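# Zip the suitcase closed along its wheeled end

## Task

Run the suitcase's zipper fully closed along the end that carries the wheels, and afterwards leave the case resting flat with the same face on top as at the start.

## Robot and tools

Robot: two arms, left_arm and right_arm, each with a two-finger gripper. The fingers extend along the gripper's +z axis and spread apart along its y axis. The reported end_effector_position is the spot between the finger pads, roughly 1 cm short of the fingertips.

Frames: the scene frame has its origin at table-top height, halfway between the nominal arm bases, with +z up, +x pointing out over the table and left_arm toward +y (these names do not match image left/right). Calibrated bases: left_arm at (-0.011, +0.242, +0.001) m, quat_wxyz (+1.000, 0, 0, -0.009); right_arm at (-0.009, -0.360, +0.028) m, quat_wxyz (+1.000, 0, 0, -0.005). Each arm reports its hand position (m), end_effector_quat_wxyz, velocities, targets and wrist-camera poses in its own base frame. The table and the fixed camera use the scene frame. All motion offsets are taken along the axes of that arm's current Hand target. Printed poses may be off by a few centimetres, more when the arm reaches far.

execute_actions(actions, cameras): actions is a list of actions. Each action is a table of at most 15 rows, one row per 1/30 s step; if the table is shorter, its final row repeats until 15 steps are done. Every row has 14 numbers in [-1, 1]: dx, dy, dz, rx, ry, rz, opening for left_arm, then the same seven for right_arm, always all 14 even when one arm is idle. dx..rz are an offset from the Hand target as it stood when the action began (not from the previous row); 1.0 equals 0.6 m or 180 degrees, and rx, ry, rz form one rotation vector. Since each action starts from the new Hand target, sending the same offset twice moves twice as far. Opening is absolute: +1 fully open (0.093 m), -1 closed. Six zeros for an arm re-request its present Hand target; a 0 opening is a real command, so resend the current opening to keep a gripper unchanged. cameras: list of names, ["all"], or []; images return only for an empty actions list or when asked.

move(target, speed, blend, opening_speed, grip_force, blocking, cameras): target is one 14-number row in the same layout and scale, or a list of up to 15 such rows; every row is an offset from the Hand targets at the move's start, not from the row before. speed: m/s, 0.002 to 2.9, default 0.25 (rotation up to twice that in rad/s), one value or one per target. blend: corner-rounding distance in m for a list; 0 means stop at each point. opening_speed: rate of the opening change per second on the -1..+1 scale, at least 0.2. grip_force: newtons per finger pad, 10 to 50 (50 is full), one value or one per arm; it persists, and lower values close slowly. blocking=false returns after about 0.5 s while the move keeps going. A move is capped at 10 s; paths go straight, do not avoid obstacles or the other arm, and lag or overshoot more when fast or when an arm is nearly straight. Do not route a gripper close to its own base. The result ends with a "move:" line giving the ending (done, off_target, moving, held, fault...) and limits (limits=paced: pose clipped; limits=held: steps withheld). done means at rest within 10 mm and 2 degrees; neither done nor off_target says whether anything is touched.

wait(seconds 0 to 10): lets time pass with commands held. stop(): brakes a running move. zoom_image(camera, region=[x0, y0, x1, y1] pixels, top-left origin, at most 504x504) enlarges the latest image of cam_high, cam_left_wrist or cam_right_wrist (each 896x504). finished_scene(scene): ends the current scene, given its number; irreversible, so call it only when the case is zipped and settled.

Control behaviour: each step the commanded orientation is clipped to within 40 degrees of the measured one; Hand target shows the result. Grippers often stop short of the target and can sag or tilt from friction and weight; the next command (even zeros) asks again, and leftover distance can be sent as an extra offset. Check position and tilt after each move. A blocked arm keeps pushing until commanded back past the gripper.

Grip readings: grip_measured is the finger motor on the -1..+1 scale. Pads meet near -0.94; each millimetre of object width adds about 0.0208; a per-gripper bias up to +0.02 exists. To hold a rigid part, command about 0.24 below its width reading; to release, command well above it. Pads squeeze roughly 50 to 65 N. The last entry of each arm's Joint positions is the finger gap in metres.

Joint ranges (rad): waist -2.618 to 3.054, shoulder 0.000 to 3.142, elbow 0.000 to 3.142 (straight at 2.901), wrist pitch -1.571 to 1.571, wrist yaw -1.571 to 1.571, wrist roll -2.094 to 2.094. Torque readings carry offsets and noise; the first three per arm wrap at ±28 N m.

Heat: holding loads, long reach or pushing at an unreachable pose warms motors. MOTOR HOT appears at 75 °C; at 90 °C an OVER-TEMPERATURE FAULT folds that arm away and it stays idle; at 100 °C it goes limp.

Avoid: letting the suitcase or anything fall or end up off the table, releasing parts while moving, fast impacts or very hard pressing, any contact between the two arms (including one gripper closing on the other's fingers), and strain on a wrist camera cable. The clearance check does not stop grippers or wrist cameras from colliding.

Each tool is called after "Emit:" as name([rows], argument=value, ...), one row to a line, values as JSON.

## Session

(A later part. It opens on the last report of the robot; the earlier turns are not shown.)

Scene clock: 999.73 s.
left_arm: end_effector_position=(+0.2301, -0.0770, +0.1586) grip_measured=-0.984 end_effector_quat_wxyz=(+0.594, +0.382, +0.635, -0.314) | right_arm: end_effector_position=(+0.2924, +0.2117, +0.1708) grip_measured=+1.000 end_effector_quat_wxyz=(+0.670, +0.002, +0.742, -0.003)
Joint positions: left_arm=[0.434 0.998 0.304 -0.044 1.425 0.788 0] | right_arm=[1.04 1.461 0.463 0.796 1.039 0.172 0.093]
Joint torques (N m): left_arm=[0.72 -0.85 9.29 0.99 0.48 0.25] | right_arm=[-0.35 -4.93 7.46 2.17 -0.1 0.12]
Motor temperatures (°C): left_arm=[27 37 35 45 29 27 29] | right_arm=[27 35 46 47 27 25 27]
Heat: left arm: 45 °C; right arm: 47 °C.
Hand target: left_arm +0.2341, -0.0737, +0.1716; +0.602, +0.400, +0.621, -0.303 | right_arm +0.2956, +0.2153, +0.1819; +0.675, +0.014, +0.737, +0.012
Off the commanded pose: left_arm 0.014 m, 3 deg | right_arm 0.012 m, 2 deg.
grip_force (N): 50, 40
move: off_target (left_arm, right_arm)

Emit:
move([
  [0, 0, 0, 0, 0, 0, -1, 0.0048, 0.0003, -0.1512, 0, 0, 0, 1],
  [0, 0, 0, 0, 0, 0, -1, 0.0158, 0.1747, -0.1592, -0.0664, 0.0027, -0.0058, 1],
  [0, 0, 0, 0, 0, 0, -1, 0.0333, 0.3392, -0.1498, -0.1107, 0.0044, -0.0097, -0.99],
], speed=0.15, blend=[0.02, 0.03, 0], grip_force=[50, 50], cameras=["all"])

Scene clock: 1011.80 s.
left_arm: end_effector_position=(+0.2301, -0.0770, +0.1586) grip_measured=-0.984 end_effector_quat_wxyz=(+0.594, +0.382, +0.635, -0.314) | right_arm: end_effector_position=(+0.2039, +0.4103, +0.1647) grip_measured=-0.983 end_effector_quat_wxyz=(+0.655, -0.132, +0.736, +0.104)
Joint positions: left_arm=[0.434 0.998 0.304 -0.044 1.425 0.788 0] | right_arm=[1.442 1.856 0.914 0.679 1.094 0.215 0]
Joint torques (N m): left_arm=[0.68 -1.05 8.9 1.1 0.48 0.16] | right_arm=[-0.57 -6.97 7.79 2.69 -0.04 -0.09]
Heat: left arm: 44 °C; right arm: 47 °C.
Hand target: left_arm +0.2342, -0.0741, +0.1716; +0.606, +0.396, +0.620, -0.302 (not the last commanded pose) | right_arm +0.2051, +0.4194, +0.1774; +0.663, -0.114, +0.729, +0.130
Off the commanded pose: left_arm 0.014 m, 3 deg | right_arm 0.016 m, 4 deg.
move: off_target (left_arm, right_arm); target 3's new opening was sent with right_arm's hand 0.016 m and 4 deg from that target

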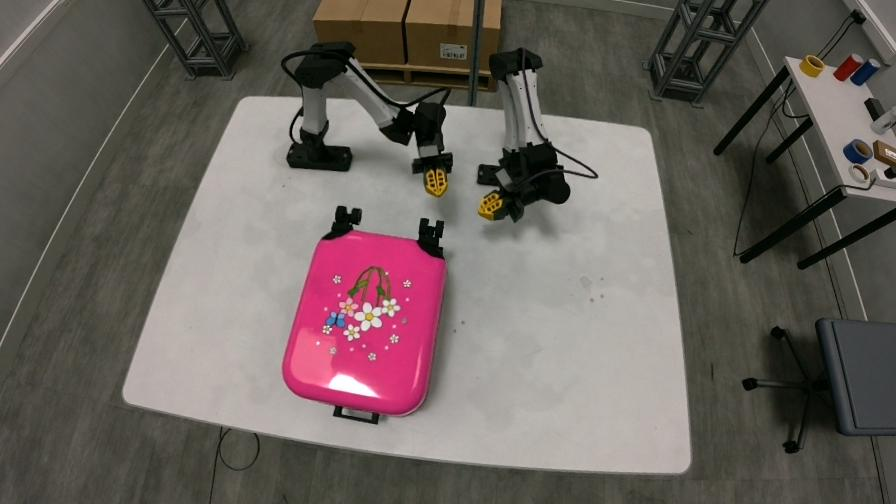

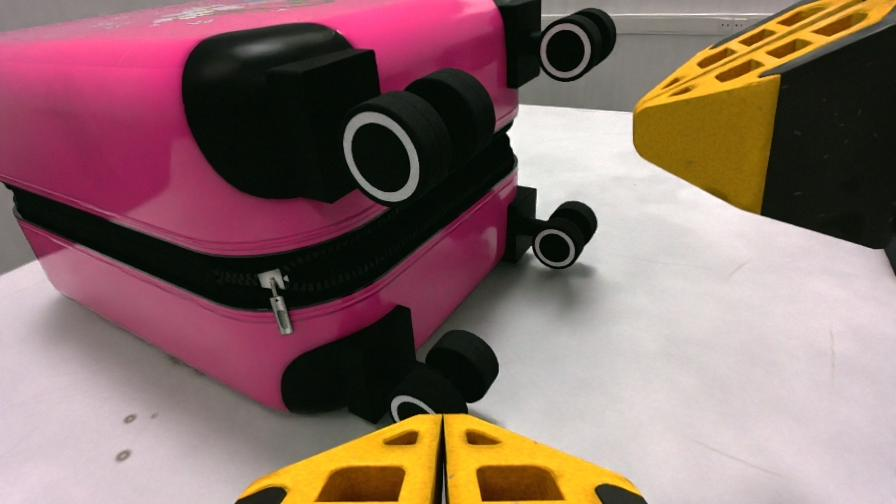

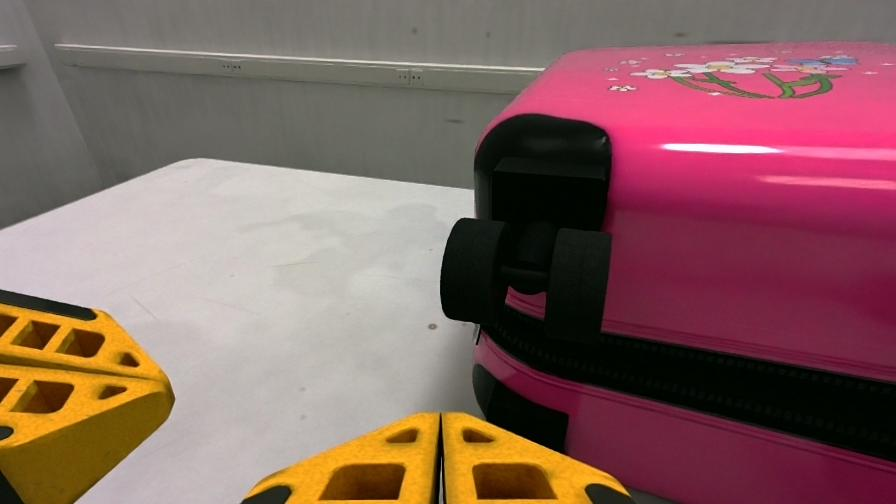

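Emit:
move(target=[0, 0, 0, 0, 0, 0, -1, 0.0113, -0.03, 0.0562, 0.062, -0.0024, 0.0055, -0.99], speed=0.1, cameras=["cam_right_wrist"])

Scene clock: 1032.43 s.
left_arm: end_effector_position=(+0.2301, -0.0770, +0.1586) grip_measured=-0.984 end_effector_quat_wxyz=(+0.594, +0.382, +0.635, -0.314) | right_arm: end_effector_position=(+0.2403, +0.4115, +0.1645) grip_measured=-0.983 end_effector_quat_wxyz=(+0.672, -0.055, +0.735, +0.063)
Joint positions: left_arm=[0.434 0.998 0.304 -0.044 1.425 0.788 0] | right_arm=[1.378 1.973 1.049 0.679 1.2 0.247 0]
Joint torques (N m): left_arm=[0.68 -1.03 8.88 1.1 0.48 0.16] | right_arm=[-0.49 -7.61 7.8 1.77 0.17 0.31]
Heat: left arm: 43 °C; right arm: 48 °C.
Hand target: left_arm +0.2342, -0.0741, +0.1716; +0.606, +0.396, +0.620, -0.302 | right_arm +0.2421, +0.4140, +0.1670; +0.672, -0.043, +0.736, +0.064
Off the commanded pose: left_arm 0.014 m, 3 deg | right_arm 0.004 m, 1 deg.
move: off_target (left_arm)
Images, in order (width x height): cam_right_wrist 896x504.

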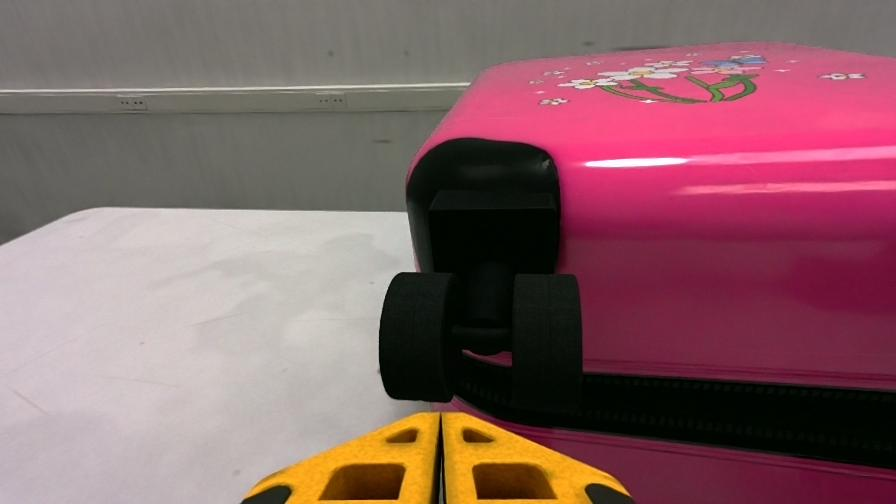

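Emit:
move(target=[0, 0, 0, 0, 0, 0, -1, 0.0065, -0.0155, 0.0367, 0, 0, 0, -0.99], speed=0.08, cameras=["cam_right_wrist", "cam_left_wrist"])

Scene clock: 1041.87 s.
left_arm: end_effector_position=(+0.2301, -0.0770, +0.1586) grip_measured=-0.984 end_effector_quat_wxyz=(+0.594, +0.382, +0.635, -0.314) | right_arm: end_effector_position=(+0.2620, +0.4038, +0.1566) grip_measured=-0.983 end_effector_quat_wxyz=(+0.668, -0.051, +0.740, +0.051)
Joint positions: left_arm=[0.434 0.998 0.304 -0.044 1.425 0.788 0] | right_arm=[1.323 1.988 1.049 0.679 1.166 0.247 0]
Joint torques (N m): left_arm=[0.65 -1.09 8.92 1.11 0.47 0.16] | right_arm=[-0.24 -7.62 6.63 2.47 -0.01 -0.08]
Heat: left arm: 42 °C; right arm: 48 °C.
Hand target: left_arm +0.2342, -0.0741, +0.1716; +0.606, +0.396, +0.620, -0.302 | right_arm +0.2649, +0.4083, +0.1608; +0.672, -0.043, +0.736, +0.064
Off the commanded pose: left_arm 0.014 m, 3 deg | right_arm 0.007 m, 2 deg.
move: off_target (left_arm)
Images, in order (width x height): cam_left_wrist 896x504, cam_right_wrist 896x504.

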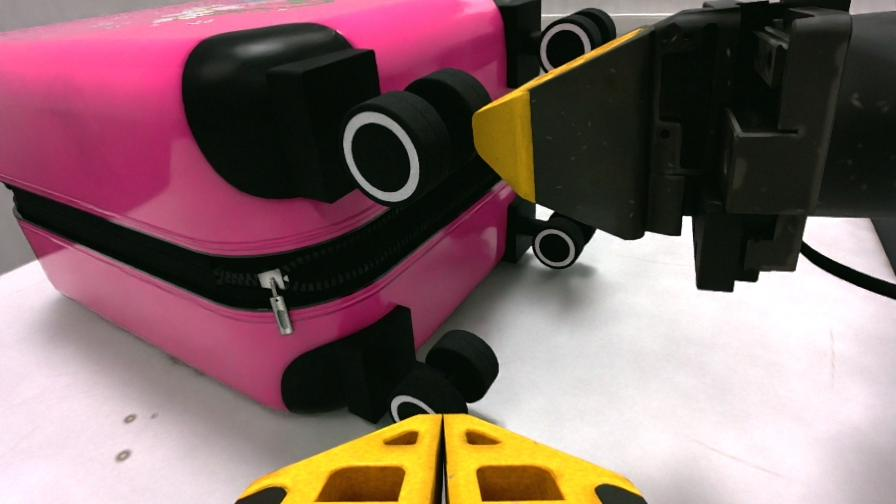

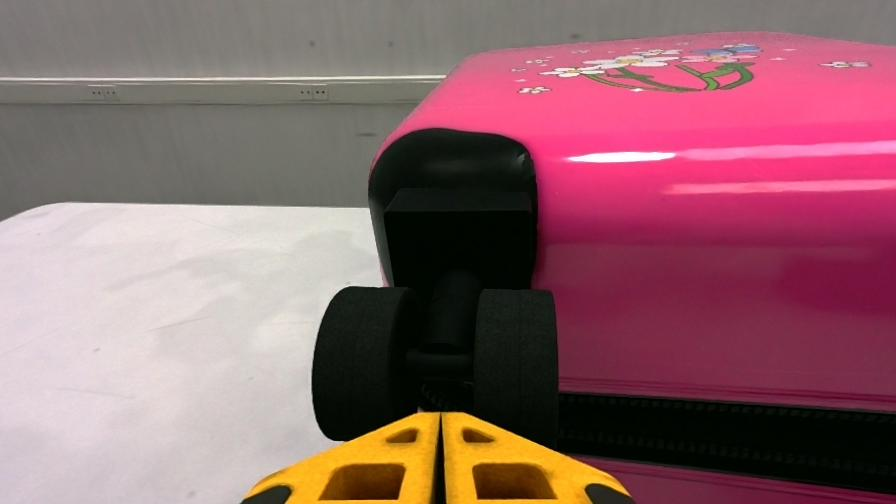

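Emit:
move(target=[0, 0, 0, 0, 0, 0, -1, -0.004, 0, 0.036, 0, 0, 0, -0.99], speed=0.06, cameras=["cam_right_wrist", "cam_left_wrist"])

Scene clock: 1048.70 s.
left_arm: end_effector_position=(+0.2301, -0.0770, +0.1586) grip_measured=-0.984 end_effector_quat_wxyz=(+0.594, +0.382, +0.635, -0.314) | right_arm: end_effector_position=(+0.2733, +0.4089, +0.1510) grip_measured=-0.983 end_effector_quat_wxyz=(+0.664, -0.066, +0.743, +0.049)
Joint positions: left_arm=[0.434 0.998 0.304 -0.044 1.425 0.788 0] | right_arm=[1.295 2.013 1.071 0.679 1.12 0.223 0]
Joint torques (N m): left_arm=[0.69 -1.05 8.9 1.1 0.48 0.17] | right_arm=[-1.99 -7.97 8.18 2.67 -0.03 -0.06]
Motor temperatures (°C): left_arm=[27 35 37 42 29 27 29] | right_arm=[27 40 47 47 27 25 27]
Heat: left arm: 42 °C; right arm: 47 °C.
Hand target: left_arm +0.2342, -0.0741, +0.1716; +0.606, +0.396, +0.620, -0.302 | right_arm +0.2863, +0.4115, +0.1613; +0.672, -0.043, +0.736, +0.064
Off the commanded pose: left_arm 0.014 m, 3 deg | right_arm 0.017 m, 3 deg.
move: off_target (left_arm, right_arm)
Images, in order (width x height): cam_left_wrist 896x504, cam_right_wrist 896x504.

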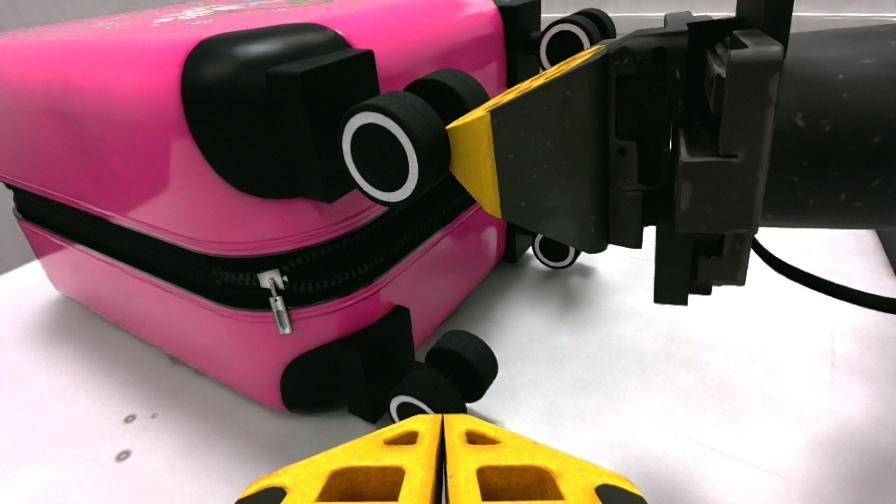

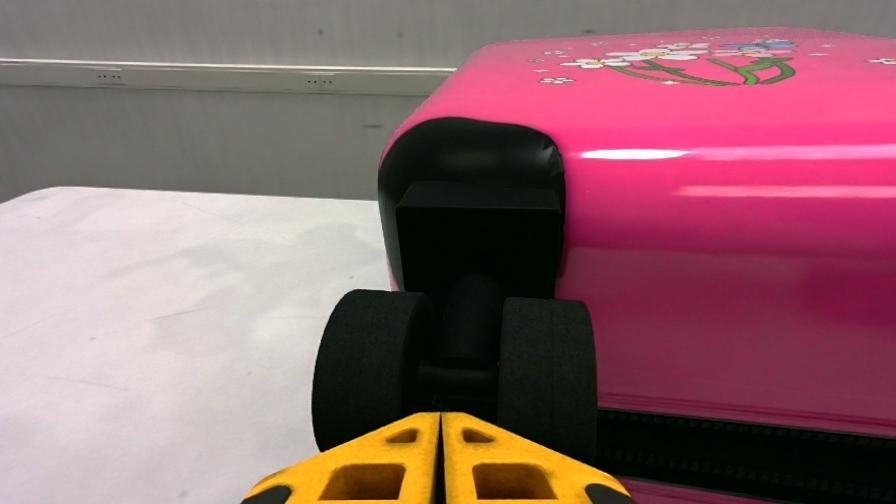

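Emit:
move(target=[0, 0, 0, 0, 0, 0, -1, -0.02, -0.01, 0.0, 0, 0, 0, -0.99], speed=0.06, cameras=["cam_right_wrist", "cam_left_wrist"])

Scene clock: 1056.00 s.
left_arm: end_effector_position=(+0.2301, -0.0770, +0.1586) grip_measured=-0.984 end_effector_quat_wxyz=(+0.594, +0.382, +0.635, -0.314) | right_arm: end_effector_position=(+0.2748, +0.4096, +0.1505) grip_measured=-0.983 end_effector_quat_wxyz=(+0.663, -0.070, +0.744, +0.049)
Joint positions: left_arm=[0.434 0.998 0.304 -0.044 1.425 0.788 0] | right_arm=[1.29 2.013 1.071 0.679 1.108 0.217 0]
Joint torques (N m): left_arm=[0.68 -1.09 8.94 1.11 0.48 0.16] | right_arm=[-2.07 -11.15 7.23 2.39 0.01 -0.14]
Heat: left arm: 42 °C; right arm: 48 °C.
Hand target: left_arm +0.2342, -0.0741, +0.1716; +0.606, +0.396, +0.620, -0.302 | right_arm +0.2883, +0.4053, +0.1730; +0.672, -0.043, +0.736, +0.064
Off the commanded pose: left_arm 0.014 m, 3 deg | right_arm 0.027 m, 4 deg.
move: off_target (left_arm, right_arm)
Images, in order (width x height): cam_left_wrist 896x504, cam_right_wrist 896x504.

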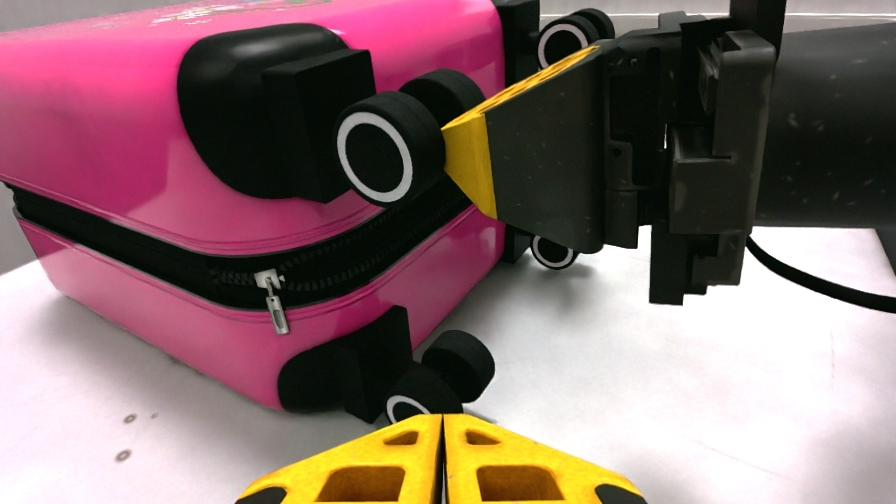

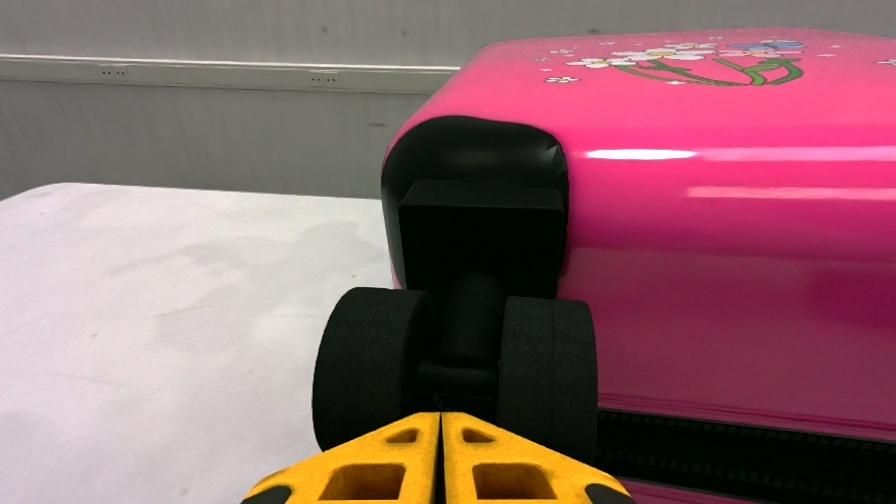

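Emit:
move([
  [0, 0, 0, 0, 0, 0, -1, 0, -0.005, -0.035, 0, 0, 0, -0.99],
], speed=0.06, cameras=["cam_right_wrist"])

Scene clock: 1059.50 s.
left_arm: end_effector_position=(+0.2301, -0.0770, +0.1586) grip_measured=-0.984 end_effector_quat_wxyz=(+0.594, +0.382, +0.635, -0.314) | right_arm: end_effector_position=(+0.2687, +0.4040, +0.1573) grip_measured=-0.983 end_effector_quat_wxyz=(+0.666, -0.066, +0.742, +0.050)
Joint positions: left_arm=[0.434 0.998 0.304 -0.044 1.425 0.788 0] | right_arm=[1.303 1.981 1.046 0.679 1.126 0.217 0]
Joint torques (N m): left_arm=[0.68 -1.06 8.91 1.1 0.48 0.16] | right_arm=[0.28 -11.59 5.05 2.21 0.24 0.15]
Heat: left arm: 42 °C; right arm: 48 °C.
Hand target: left_arm +0.2342, -0.0741, +0.1716; +0.606, +0.396, +0.620, -0.302 | right_arm +0.2681, +0.3991, +0.1748; +0.672, -0.043, +0.736, +0.064
Off the commanded pose: left_arm 0.014 m, 3 deg | right_arm 0.018 m, 3 deg.
move: off_target (left_arm, right_arm)
Images, in order (width x height): cam_right_wrist 896x504.

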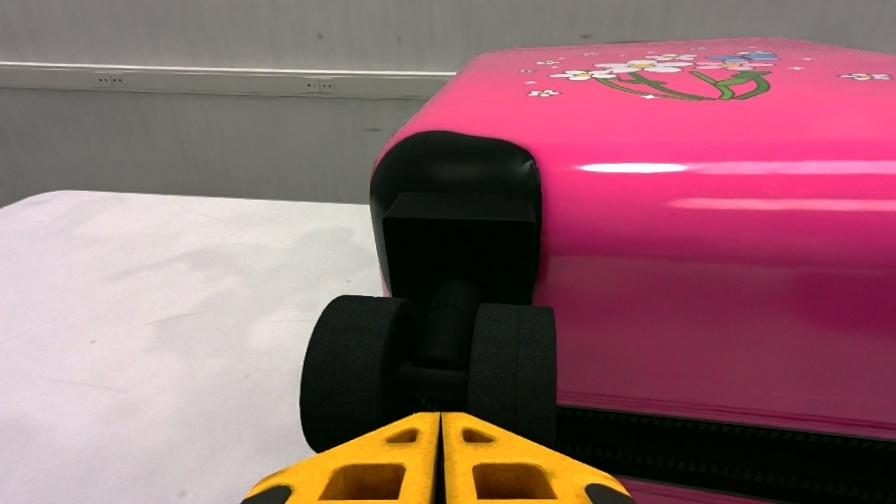

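Emit:
move([
  [0, 0, 0, 0, 0, 0, -1, -0.008, -0.0042, 0.035, 0, 0, 0, -0.99],
], speed=0.06, cameras=["cam_right_wrist", "cam_left_wrist"])

Scene clock: 1066.00 s.
left_arm: end_effector_position=(+0.2301, -0.0770, +0.1586) grip_measured=-0.984 end_effector_quat_wxyz=(+0.594, +0.382, +0.635, -0.314) | right_arm: end_effector_position=(+0.2745, +0.4046, +0.1561) grip_measured=-0.983 end_effector_quat_wxyz=(+0.663, -0.072, +0.743, +0.054)
Joint positions: left_arm=[0.434 0.998 0.304 -0.044 1.425 0.788 0] | right_arm=[1.286 1.981 1.046 0.679 1.094 0.214 0]
Joint torques (N m): left_arm=[0.7 -1.07 8.91 1.11 0.48 0.16] | right_arm=[-2.52 -10.24 7.57 2.33 0.02 -0.06]
Heat: left arm: 42 °C; right arm: 47 °C.
Hand target: left_arm +0.2342, -0.0741, +0.1716; +0.606, +0.396, +0.620, -0.302 | right_arm +0.2896, +0.3997, +0.1776; +0.672, -0.043, +0.736, +0.064
Off the commanded pose: left_arm 0.014 m, 3 deg | right_arm 0.027 m, 4 deg.
move: off_target (left_arm, right_arm)
Images, in order (width x height): cam_left_wrist 896x504, cam_right_wrist 896x504.

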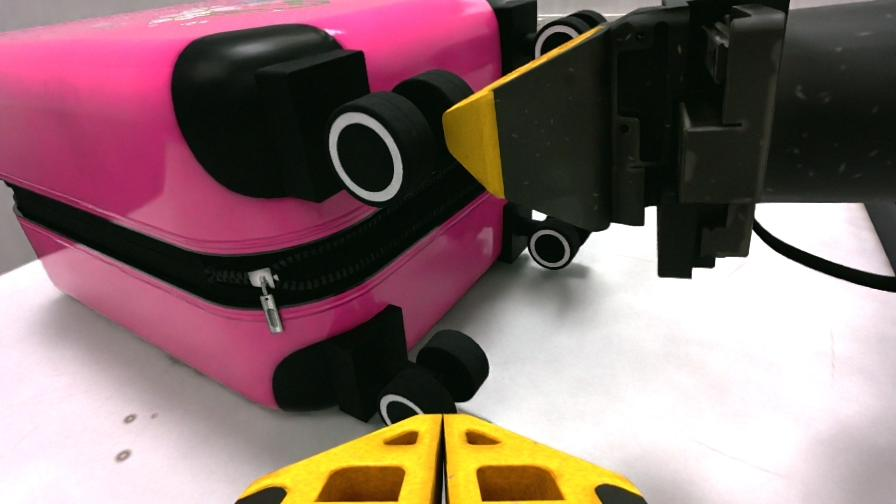

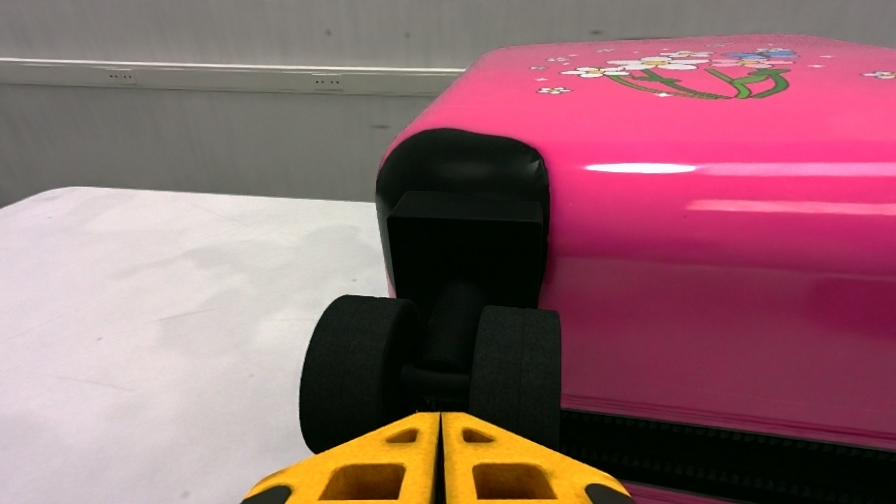

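Emit:
move(target=[0.0705, 0.1563, 0.1732, 0, 0, 0, -0.4, 0, 0, 0, 0, 0, 0, -0.99], speed=0.12, cameras=["cam_left_wrist", "cam_right_wrist"])

Scene clock: 1092.03 s.
left_arm: end_effector_position=(+0.3597, -0.1109, +0.1187) grip_measured=-0.402 end_effector_quat_wxyz=(+0.585, +0.387, +0.637, -0.320) | right_arm: end_effector_position=(+0.2745, +0.4046, +0.1561) grip_measured=-0.983 end_effector_quat_wxyz=(+0.663, -0.072, +0.743, +0.054)
Joint positions: left_arm=[0.123 1.775 0.52 0.978 1.154 0.3 0.026] | right_arm=[1.286 1.981 1.046 0.679 1.094 0.214 0]
Joint torques (N m): left_arm=[-0.47 -4.51 6.6 2 -0.05 -0.03] | right_arm=[-2.39 -10.43 7.9 2.36 -0.01 -0.06]
Motor temperatures (°C): left_arm=[27 34 38 41 29 27 29] | right_arm=[27 45 47 47 27 25 27]
Heat: left arm: 41 °C; right arm: 47 °C.
Hand target: left_arm +0.3699, -0.1104, +0.1309; +0.606, +0.396, +0.620, -0.302 | right_arm +0.2896, +0.3997, +0.1776; +0.672, -0.043, +0.736, +0.064
Off the commanded pose: left_arm 0.016 m, 4 deg | right_arm 0.027 m, 4 deg.
move: off_target (left_arm, right_arm)
Images, in order (width x height): cam_left_wrist 896x504, cam_right_wrist 896x504.

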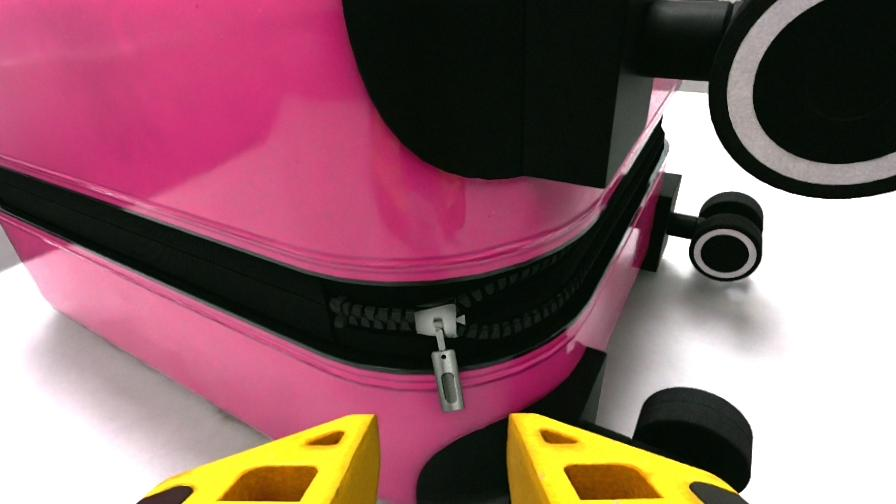

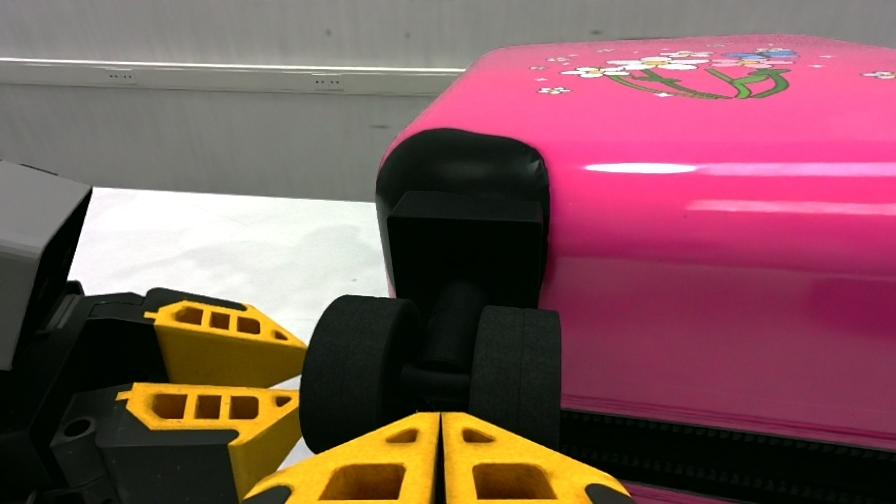

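Emit:
move(target=[-0.0043, 0.0045, 0.0502, 0, 0, 0, -0.4, 0, 0, 0, 0, 0, 0, -0.99], speed=0.08, cameras=["cam_left_wrist"])

Scene clock: 1106.73 s.
left_arm: end_effector_position=(+0.3764, -0.1344, +0.1170) grip_measured=-0.402 end_effector_quat_wxyz=(+0.582, +0.387, +0.640, -0.319) | right_arm: end_effector_position=(+0.2745, +0.4046, +0.1561) grip_measured=-0.983 end_effector_quat_wxyz=(+0.663, -0.072, +0.743, +0.054)
Joint positions: left_arm=[0.035 1.827 0.577 1.002 1.068 0.262 0.026] | right_arm=[1.286 1.981 1.046 0.679 1.094 0.214 0]
Joint torques (N m): left_arm=[-0.36 -4.93 6.98 2.07 -0.07 -0.03] | right_arm=[-2.37 -10.26 7.72 2.32 0.09 -0.02]
Heat: left arm: 44 °C; right arm: 47 °C.
Hand target: left_arm +0.3875, -0.1351, +0.1312; +0.606, +0.396, +0.620, -0.302 | right_arm +0.2896, +0.3997, +0.1776; +0.672, -0.043, +0.736, +0.064
Off the commanded pose: left_arm 0.018 m, 4 deg | right_arm 0.027 m, 4 deg.
move: off_target (left_arm, right_arm)
Images, in order (width x height): cam_left_wrist 896x504.

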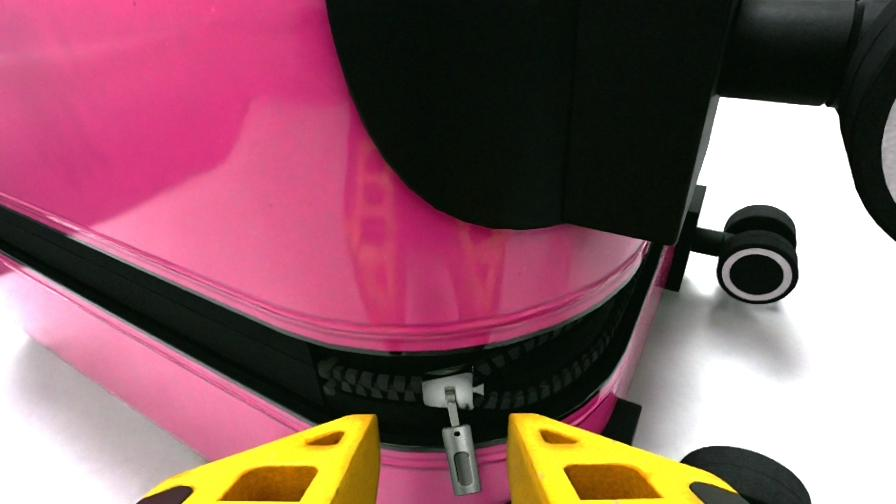

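Emit:
move(target=[-0.0055, 0, 0.0228, 0, 0, 0, -0.4, 0, 0, 0, 0, 0, 0, -0.99], speed=0.06, cameras=["cam_left_wrist"])

Scene clock: 1115.13 s.
left_arm: end_effector_position=(+0.3843, -0.1437, +0.1189) grip_measured=-0.402 end_effector_quat_wxyz=(+0.584, +0.387, +0.640, -0.316) | right_arm: end_effector_position=(+0.2745, +0.4051, +0.1566) grip_measured=-0.983 end_effector_quat_wxyz=(+0.663, -0.072, +0.743, +0.056)
Joint positions: left_arm=[0.001 1.841 0.604 1.004 1.028 0.248 0.026] | right_arm=[1.286 1.981 1.048 0.679 1.093 0.214 0]
Joint torques (N m): left_arm=[-0.5 -5.05 7.15 2.06 -0.08 -0.03] | right_arm=[-2.26 -10.74 7.6 2.38 0.03 -0.02]
Heat: left arm: 45 °C; right arm: 47 °C.
Hand target: left_arm +0.3943, -0.1472, +0.1333; +0.606, +0.396, +0.620, -0.302 | right_arm +0.2896, +0.3997, +0.1776; +0.672, -0.043, +0.736, +0.064
Off the commanded pose: left_arm 0.018 m, 4 deg | right_arm 0.026 m, 4 deg.
move: off_target (left_arm, right_arm)
Images, in order (width x height): cam_left_wrist 896x504.

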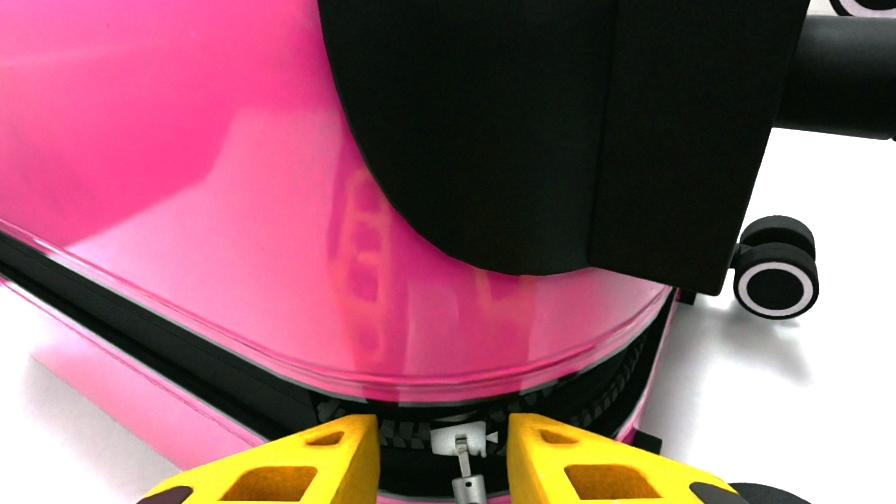

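Emit:
move(target=[-0.003, -0.002, 0.0125, 0, 0, 0, -0.4, 0, 0, 0, 0, 0, 0, -0.99], speed=0.05, cameras=["cam_left_wrist", "cam_right_wrist"])

Scene clock: 1121.20 s.
left_arm: end_effector_position=(+0.3870, -0.1487, +0.1175) grip_measured=-0.402 end_effector_quat_wxyz=(+0.582, +0.384, +0.644, -0.314) | right_arm: end_effector_position=(+0.2751, +0.4050, +0.1565) grip_measured=-0.983 end_effector_quat_wxyz=(+0.663, -0.072, +0.743, +0.056)
Joint positions: left_arm=[-0.017 1.849 0.612 1.004 1.004 0.24 0.026] | right_arm=[1.284 1.981 1.048 0.679 1.091 0.214 0]
Joint torques (N m): left_arm=[-0.81 -5.33 7.6 2.06 -0.07 -0.02] | right_arm=[-2.33 -10.28 7.41 2.32 0.05 -0.07]
Motor temperatures (°C): left_arm=[27 35 39 46 29 27 29] | right_arm=[27 48 47 47 27 25 27]
Heat: left arm: 46 °C; right arm: 48 °C.
Hand target: left_arm +0.3971, -0.1545, +0.1344; +0.606, +0.396, +0.620, -0.302 | right_arm +0.2896, +0.3997, +0.1776; +0.672, -0.043, +0.736, +0.064
Off the commanded pose: left_arm 0.020 m, 4 deg | right_arm 0.026 m, 4 deg.
move: off_target (left_arm, right_arm)
Images, in order (width x height): cam_left_wrist 896x504, cam_right_wrist 896x504.

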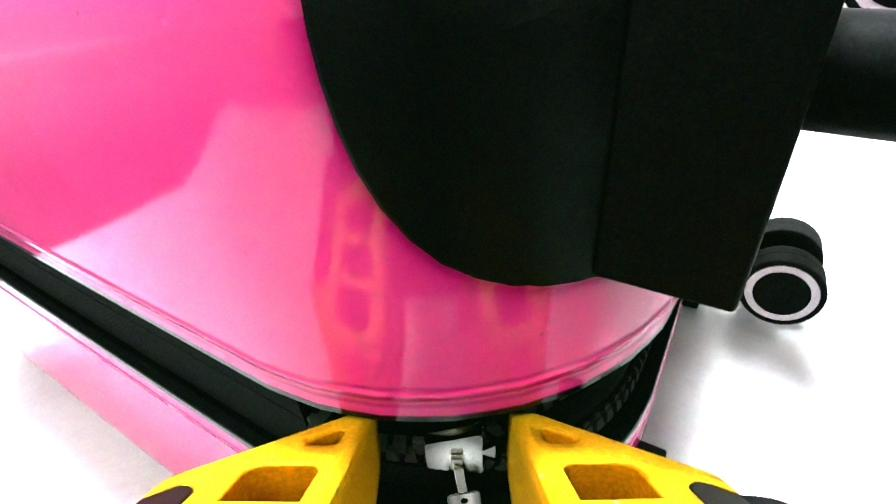

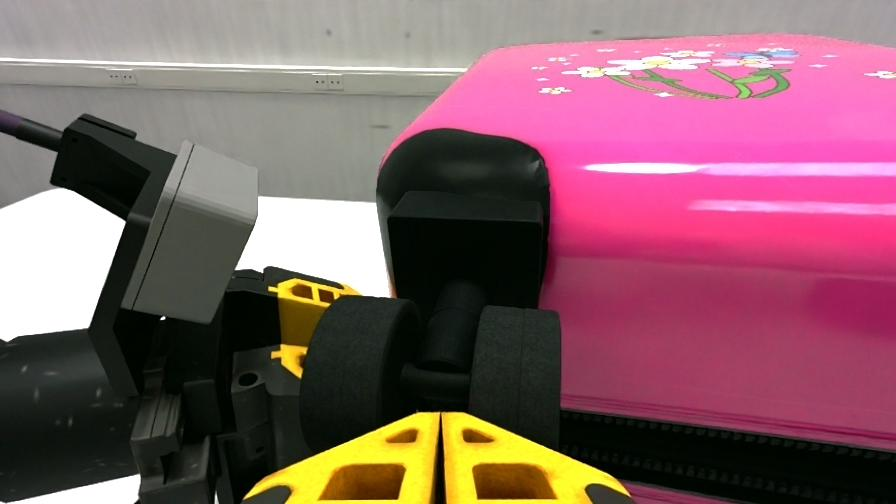

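Emit:
move(target=[0, 0, 0, 0, 0, 0, -0.62, 0, 0, 0, 0, 0, 0, -0.99], speed=0.05, cameras=["cam_left_wrist"])

Scene clock: 1129.27 s.
left_arm: end_effector_position=(+0.3874, -0.1489, +0.1174) grip_measured=-0.617 end_effector_quat_wxyz=(+0.582, +0.383, +0.645, -0.314) | right_arm: end_effector_position=(+0.2756, +0.4048, +0.1565) grip_measured=-0.983 end_effector_quat_wxyz=(+0.662, -0.072, +0.744, +0.056)
Joint positions: left_arm=[-0.019 1.849 0.612 1.004 0.999 0.239 0.016] | right_arm=[1.283 1.981 1.048 0.679 1.09 0.214 0]
Joint torques (N m): left_arm=[-0.75 -5.35 7.62 2.06 -0.03 0.01] | right_arm=[-2.17 -10.45 7.6 2.32 0.1 -0.05]
Heat: left arm: 46 °C; right arm: 48 °C.
Hand target: left_arm +0.3971, -0.1545, +0.1344; +0.606, +0.396, +0.620, -0.302 | right_arm +0.2896, +0.3997, +0.1776; +0.672, -0.043, +0.736, +0.064
Off the commanded pose: left_arm 0.020 m, 4 deg | right_arm 0.026 m, 4 deg.
move: off_target (left_arm, right_arm)
Images, in order (width x height): cam_left_wrist 896x504.

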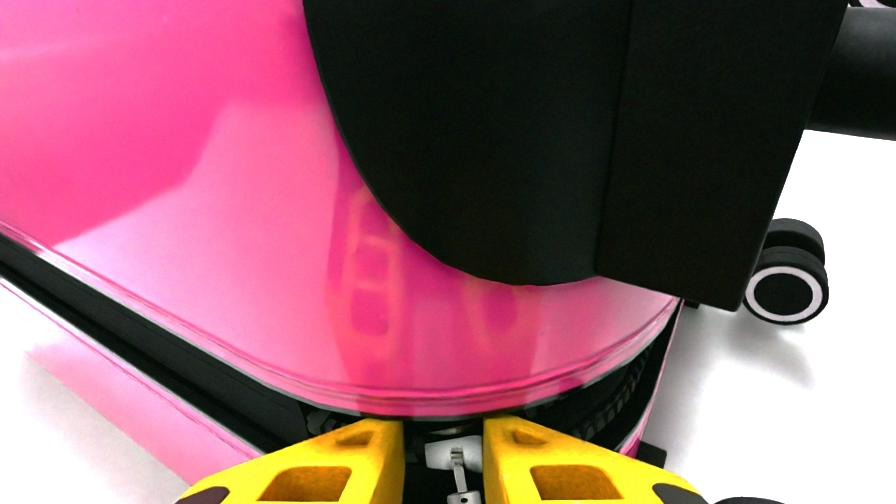

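Emit:
move(target=[-0.006, -0.053, 0.0046, 0, 0, 0, -0.62, 0, 0, 0, 0, 0, 0, -0.99], speed=0.05, cameras=["cam_left_wrist", "cam_right_wrist"])

Scene clock: 1137.20 s.
left_arm: end_effector_position=(+0.3833, -0.1574, +0.1155) grip_measured=-0.618 end_effector_quat_wxyz=(+0.595, +0.371, +0.652, -0.287) | right_arm: end_effector_position=(+0.2781, +0.4031, +0.1565) grip_measured=-0.983 end_effector_quat_wxyz=(+0.663, -0.069, +0.744, +0.054)
Joint positions: left_arm=[-0.069 1.831 0.555 1.073 0.887 0.226 0.016] | right_arm=[1.277 1.981 1.048 0.679 1.09 0.214 0]
Joint torques (N m): left_arm=[-2.1 -8.46 3.45 1.99 0.39 -0.04] | right_arm=[-1.73 -10.39 7.62 2.38 0.11 -0.12]
Heat: left arm: 46 °C; right arm: 49 °C.
Hand target: left_arm +0.3710, -0.1733, +0.1343; +0.606, +0.396, +0.620, -0.302 | right_arm +0.2896, +0.3997, +0.1776; +0.672, -0.043, +0.736, +0.064
Off the commanded pose: left_arm 0.028 m, 5 deg | right_arm 0.024 m, 4 deg.
move: off_target (left_arm, right_arm)
Images, in order (width x height): cam_left_wrist 896x504, cam_right_wrist 896x504.

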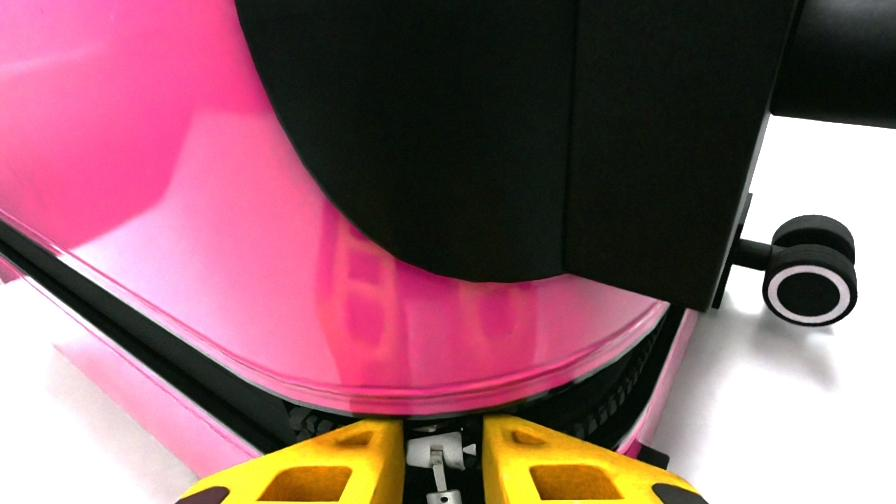

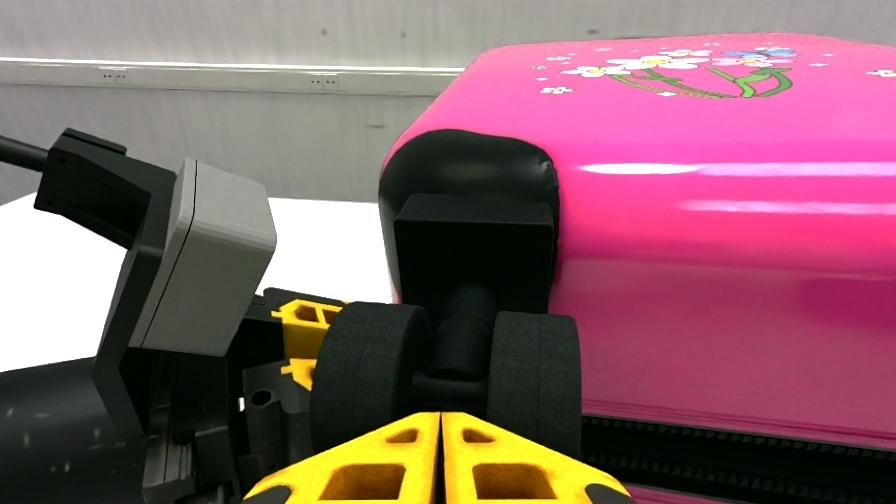

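Emit:
move(target=[-0.005, -0.042, 0.003, 0, 0, 0, -0.62, 0, 0, 0, 0, 0, 0, -0.99], speed=0.05, cameras=["cam_left_wrist", "cam_right_wrist"])

Scene clock: 1142.60 s.
left_arm: end_effector_position=(+0.3741, -0.1636, +0.1154) grip_measured=-0.618 end_effector_quat_wxyz=(+0.603, +0.357, +0.663, -0.261) | right_arm: end_effector_position=(+0.2785, +0.4014, +0.1569) grip_measured=-0.983 end_effector_quat_wxyz=(+0.664, -0.066, +0.743, +0.050)
Joint positions: left_arm=[-0.12 1.783 0.488 1.105 0.774 0.219 0.016] | right_arm=[1.277 1.981 1.048 0.679 1.1 0.214 0]
Joint torques (N m): left_arm=[-2.67 -8.32 2.66 2.06 0.9 -0.05] | right_arm=[-1.54 -10.33 7.79 2.34 0.08 -0.02]
Heat: left arm: 46 °C; right arm: 49 °C.
Hand target: left_arm +0.3502, -0.1879, +0.1345; +0.606, +0.396, +0.620, -0.302 | right_arm +0.2896, +0.3997, +0.1776; +0.672, -0.043, +0.736, +0.064
Off the commanded pose: left_arm 0.039 m, 8 deg | right_arm 0.024 m, 3 deg.
move: off_target (left_arm, right_arm)
Images, in order (width x height): cam_left_wrist 896x504, cam_right_wrist 896x504.

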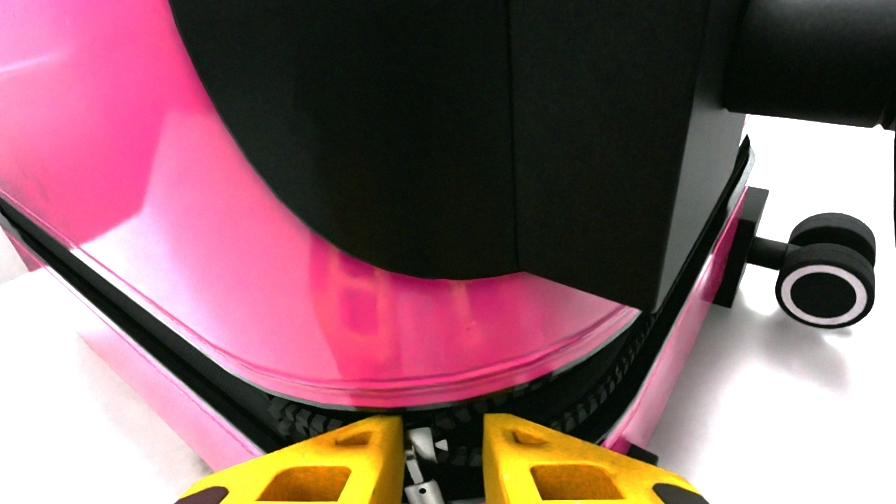

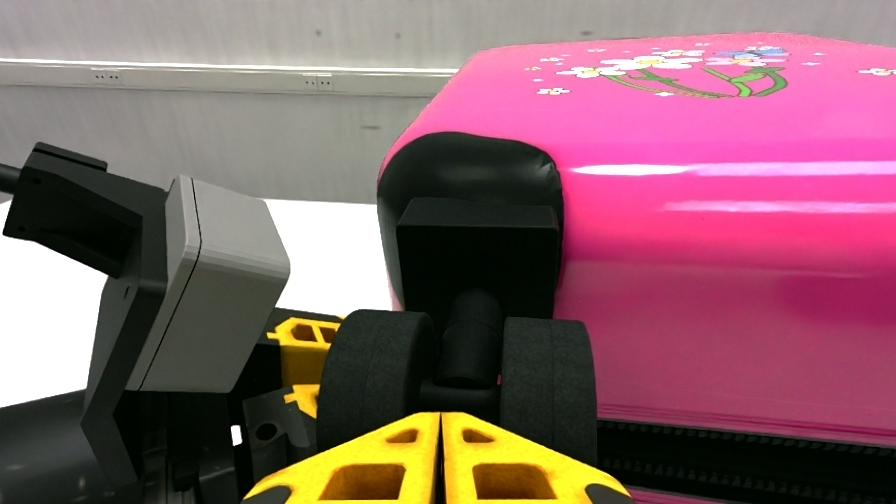

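Emit:
zoom_image(camera="cam_left_wrist", region=[240, 360, 680, 504])

Scaled by 1.145.

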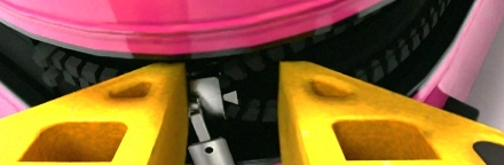

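Emit:
move(target=[0, 0, -0.08, 0, 0, 0, -0.62, 0, 0, 0, 0, 0, 0, -0.99], speed=0.06, cameras=["cam_left_wrist", "cam_right_wrist"])

Emit:
zoom_image(camera="cam_left_wrist", region=[260, 240, 620, 480])

Scene clock: 1179.03 s.
left_arm: end_effector_position=(+0.3286, -0.1470, +0.1292) grip_measured=-0.618 end_effector_quat_wxyz=(+0.597, +0.384, +0.634, -0.308) | right_arm: end_effector_position=(+0.2795, +0.4017, +0.1566) grip_measured=-0.983 end_effector_quat_wxyz=(+0.663, -0.067, +0.744, +0.052)
Joint positions: left_arm=[-0.017 1.65 0.368 1.1 0.996 0.22 0.016] | right_arm=[1.274 1.981 1.048 0.679 1.093 0.214 0]
Joint velocities: left_arm=[within noise] | right_arm=[-0.012 -0.007 -0.017 -0.051 -0.168 0.051 0]
Joint torques (N m): left_arm=[0.68 -6.75 3.95 1.48 0.18 0.23] | right_arm=[-1.39 -10.3 7.54 2.33 0.04 -0.1]
Motor temperatures (°C): left_arm=[28 40 35 44 30 27 29] | right_arm=[27 52 49 46 27 25 26]
Heat: left arm: 44 °C; right arm: 52 °C.
Hand target: left_arm +0.3256, -0.1469, +0.1385; +0.606, +0.396, +0.620, -0.302 | right_arm +0.2896, +0.3997, +0.1776; +0.672, -0.043, +0.736, +0.064
Off the commanded pose: left_arm 0.010 m, 2 deg | right_arm 0.023 m, 3 deg.
move: off_target (right_arm)
Images, in order (width x height): cam_left_wrist 896x504, cam_right_wrist 896x504.

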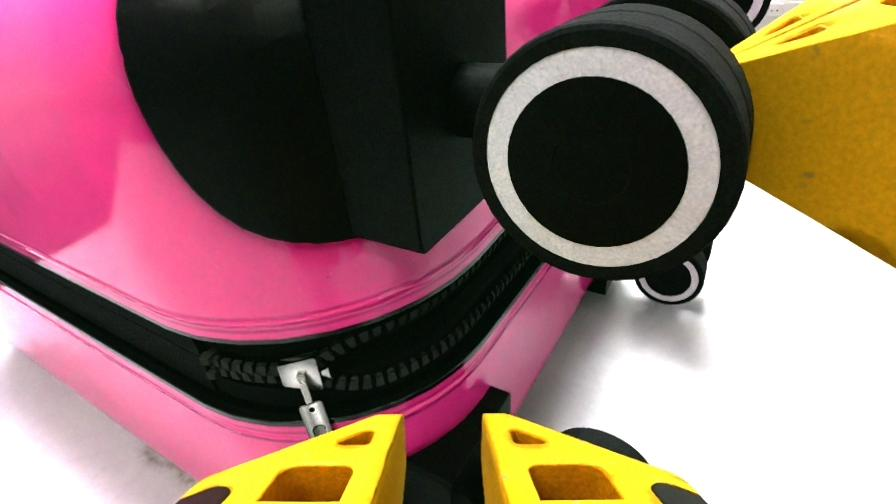

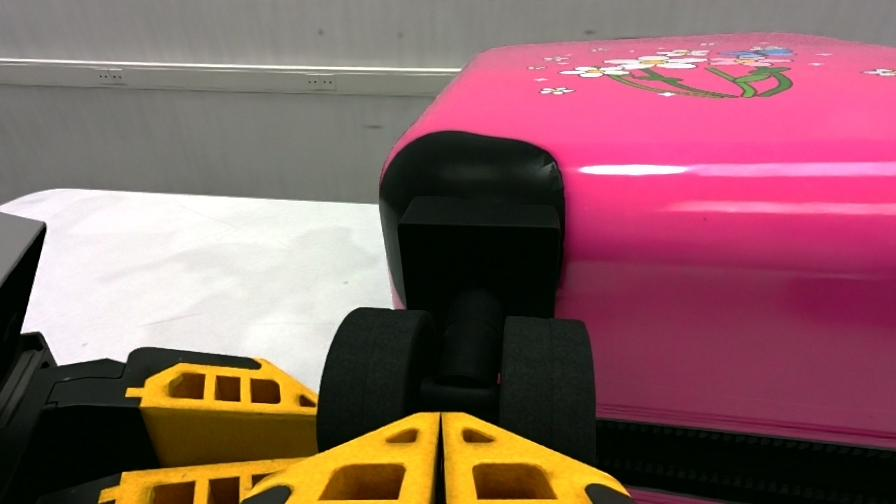

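Scaled by 1.400.

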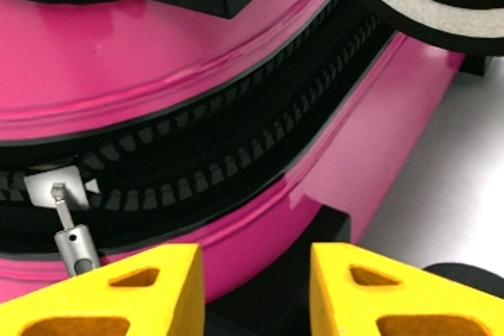

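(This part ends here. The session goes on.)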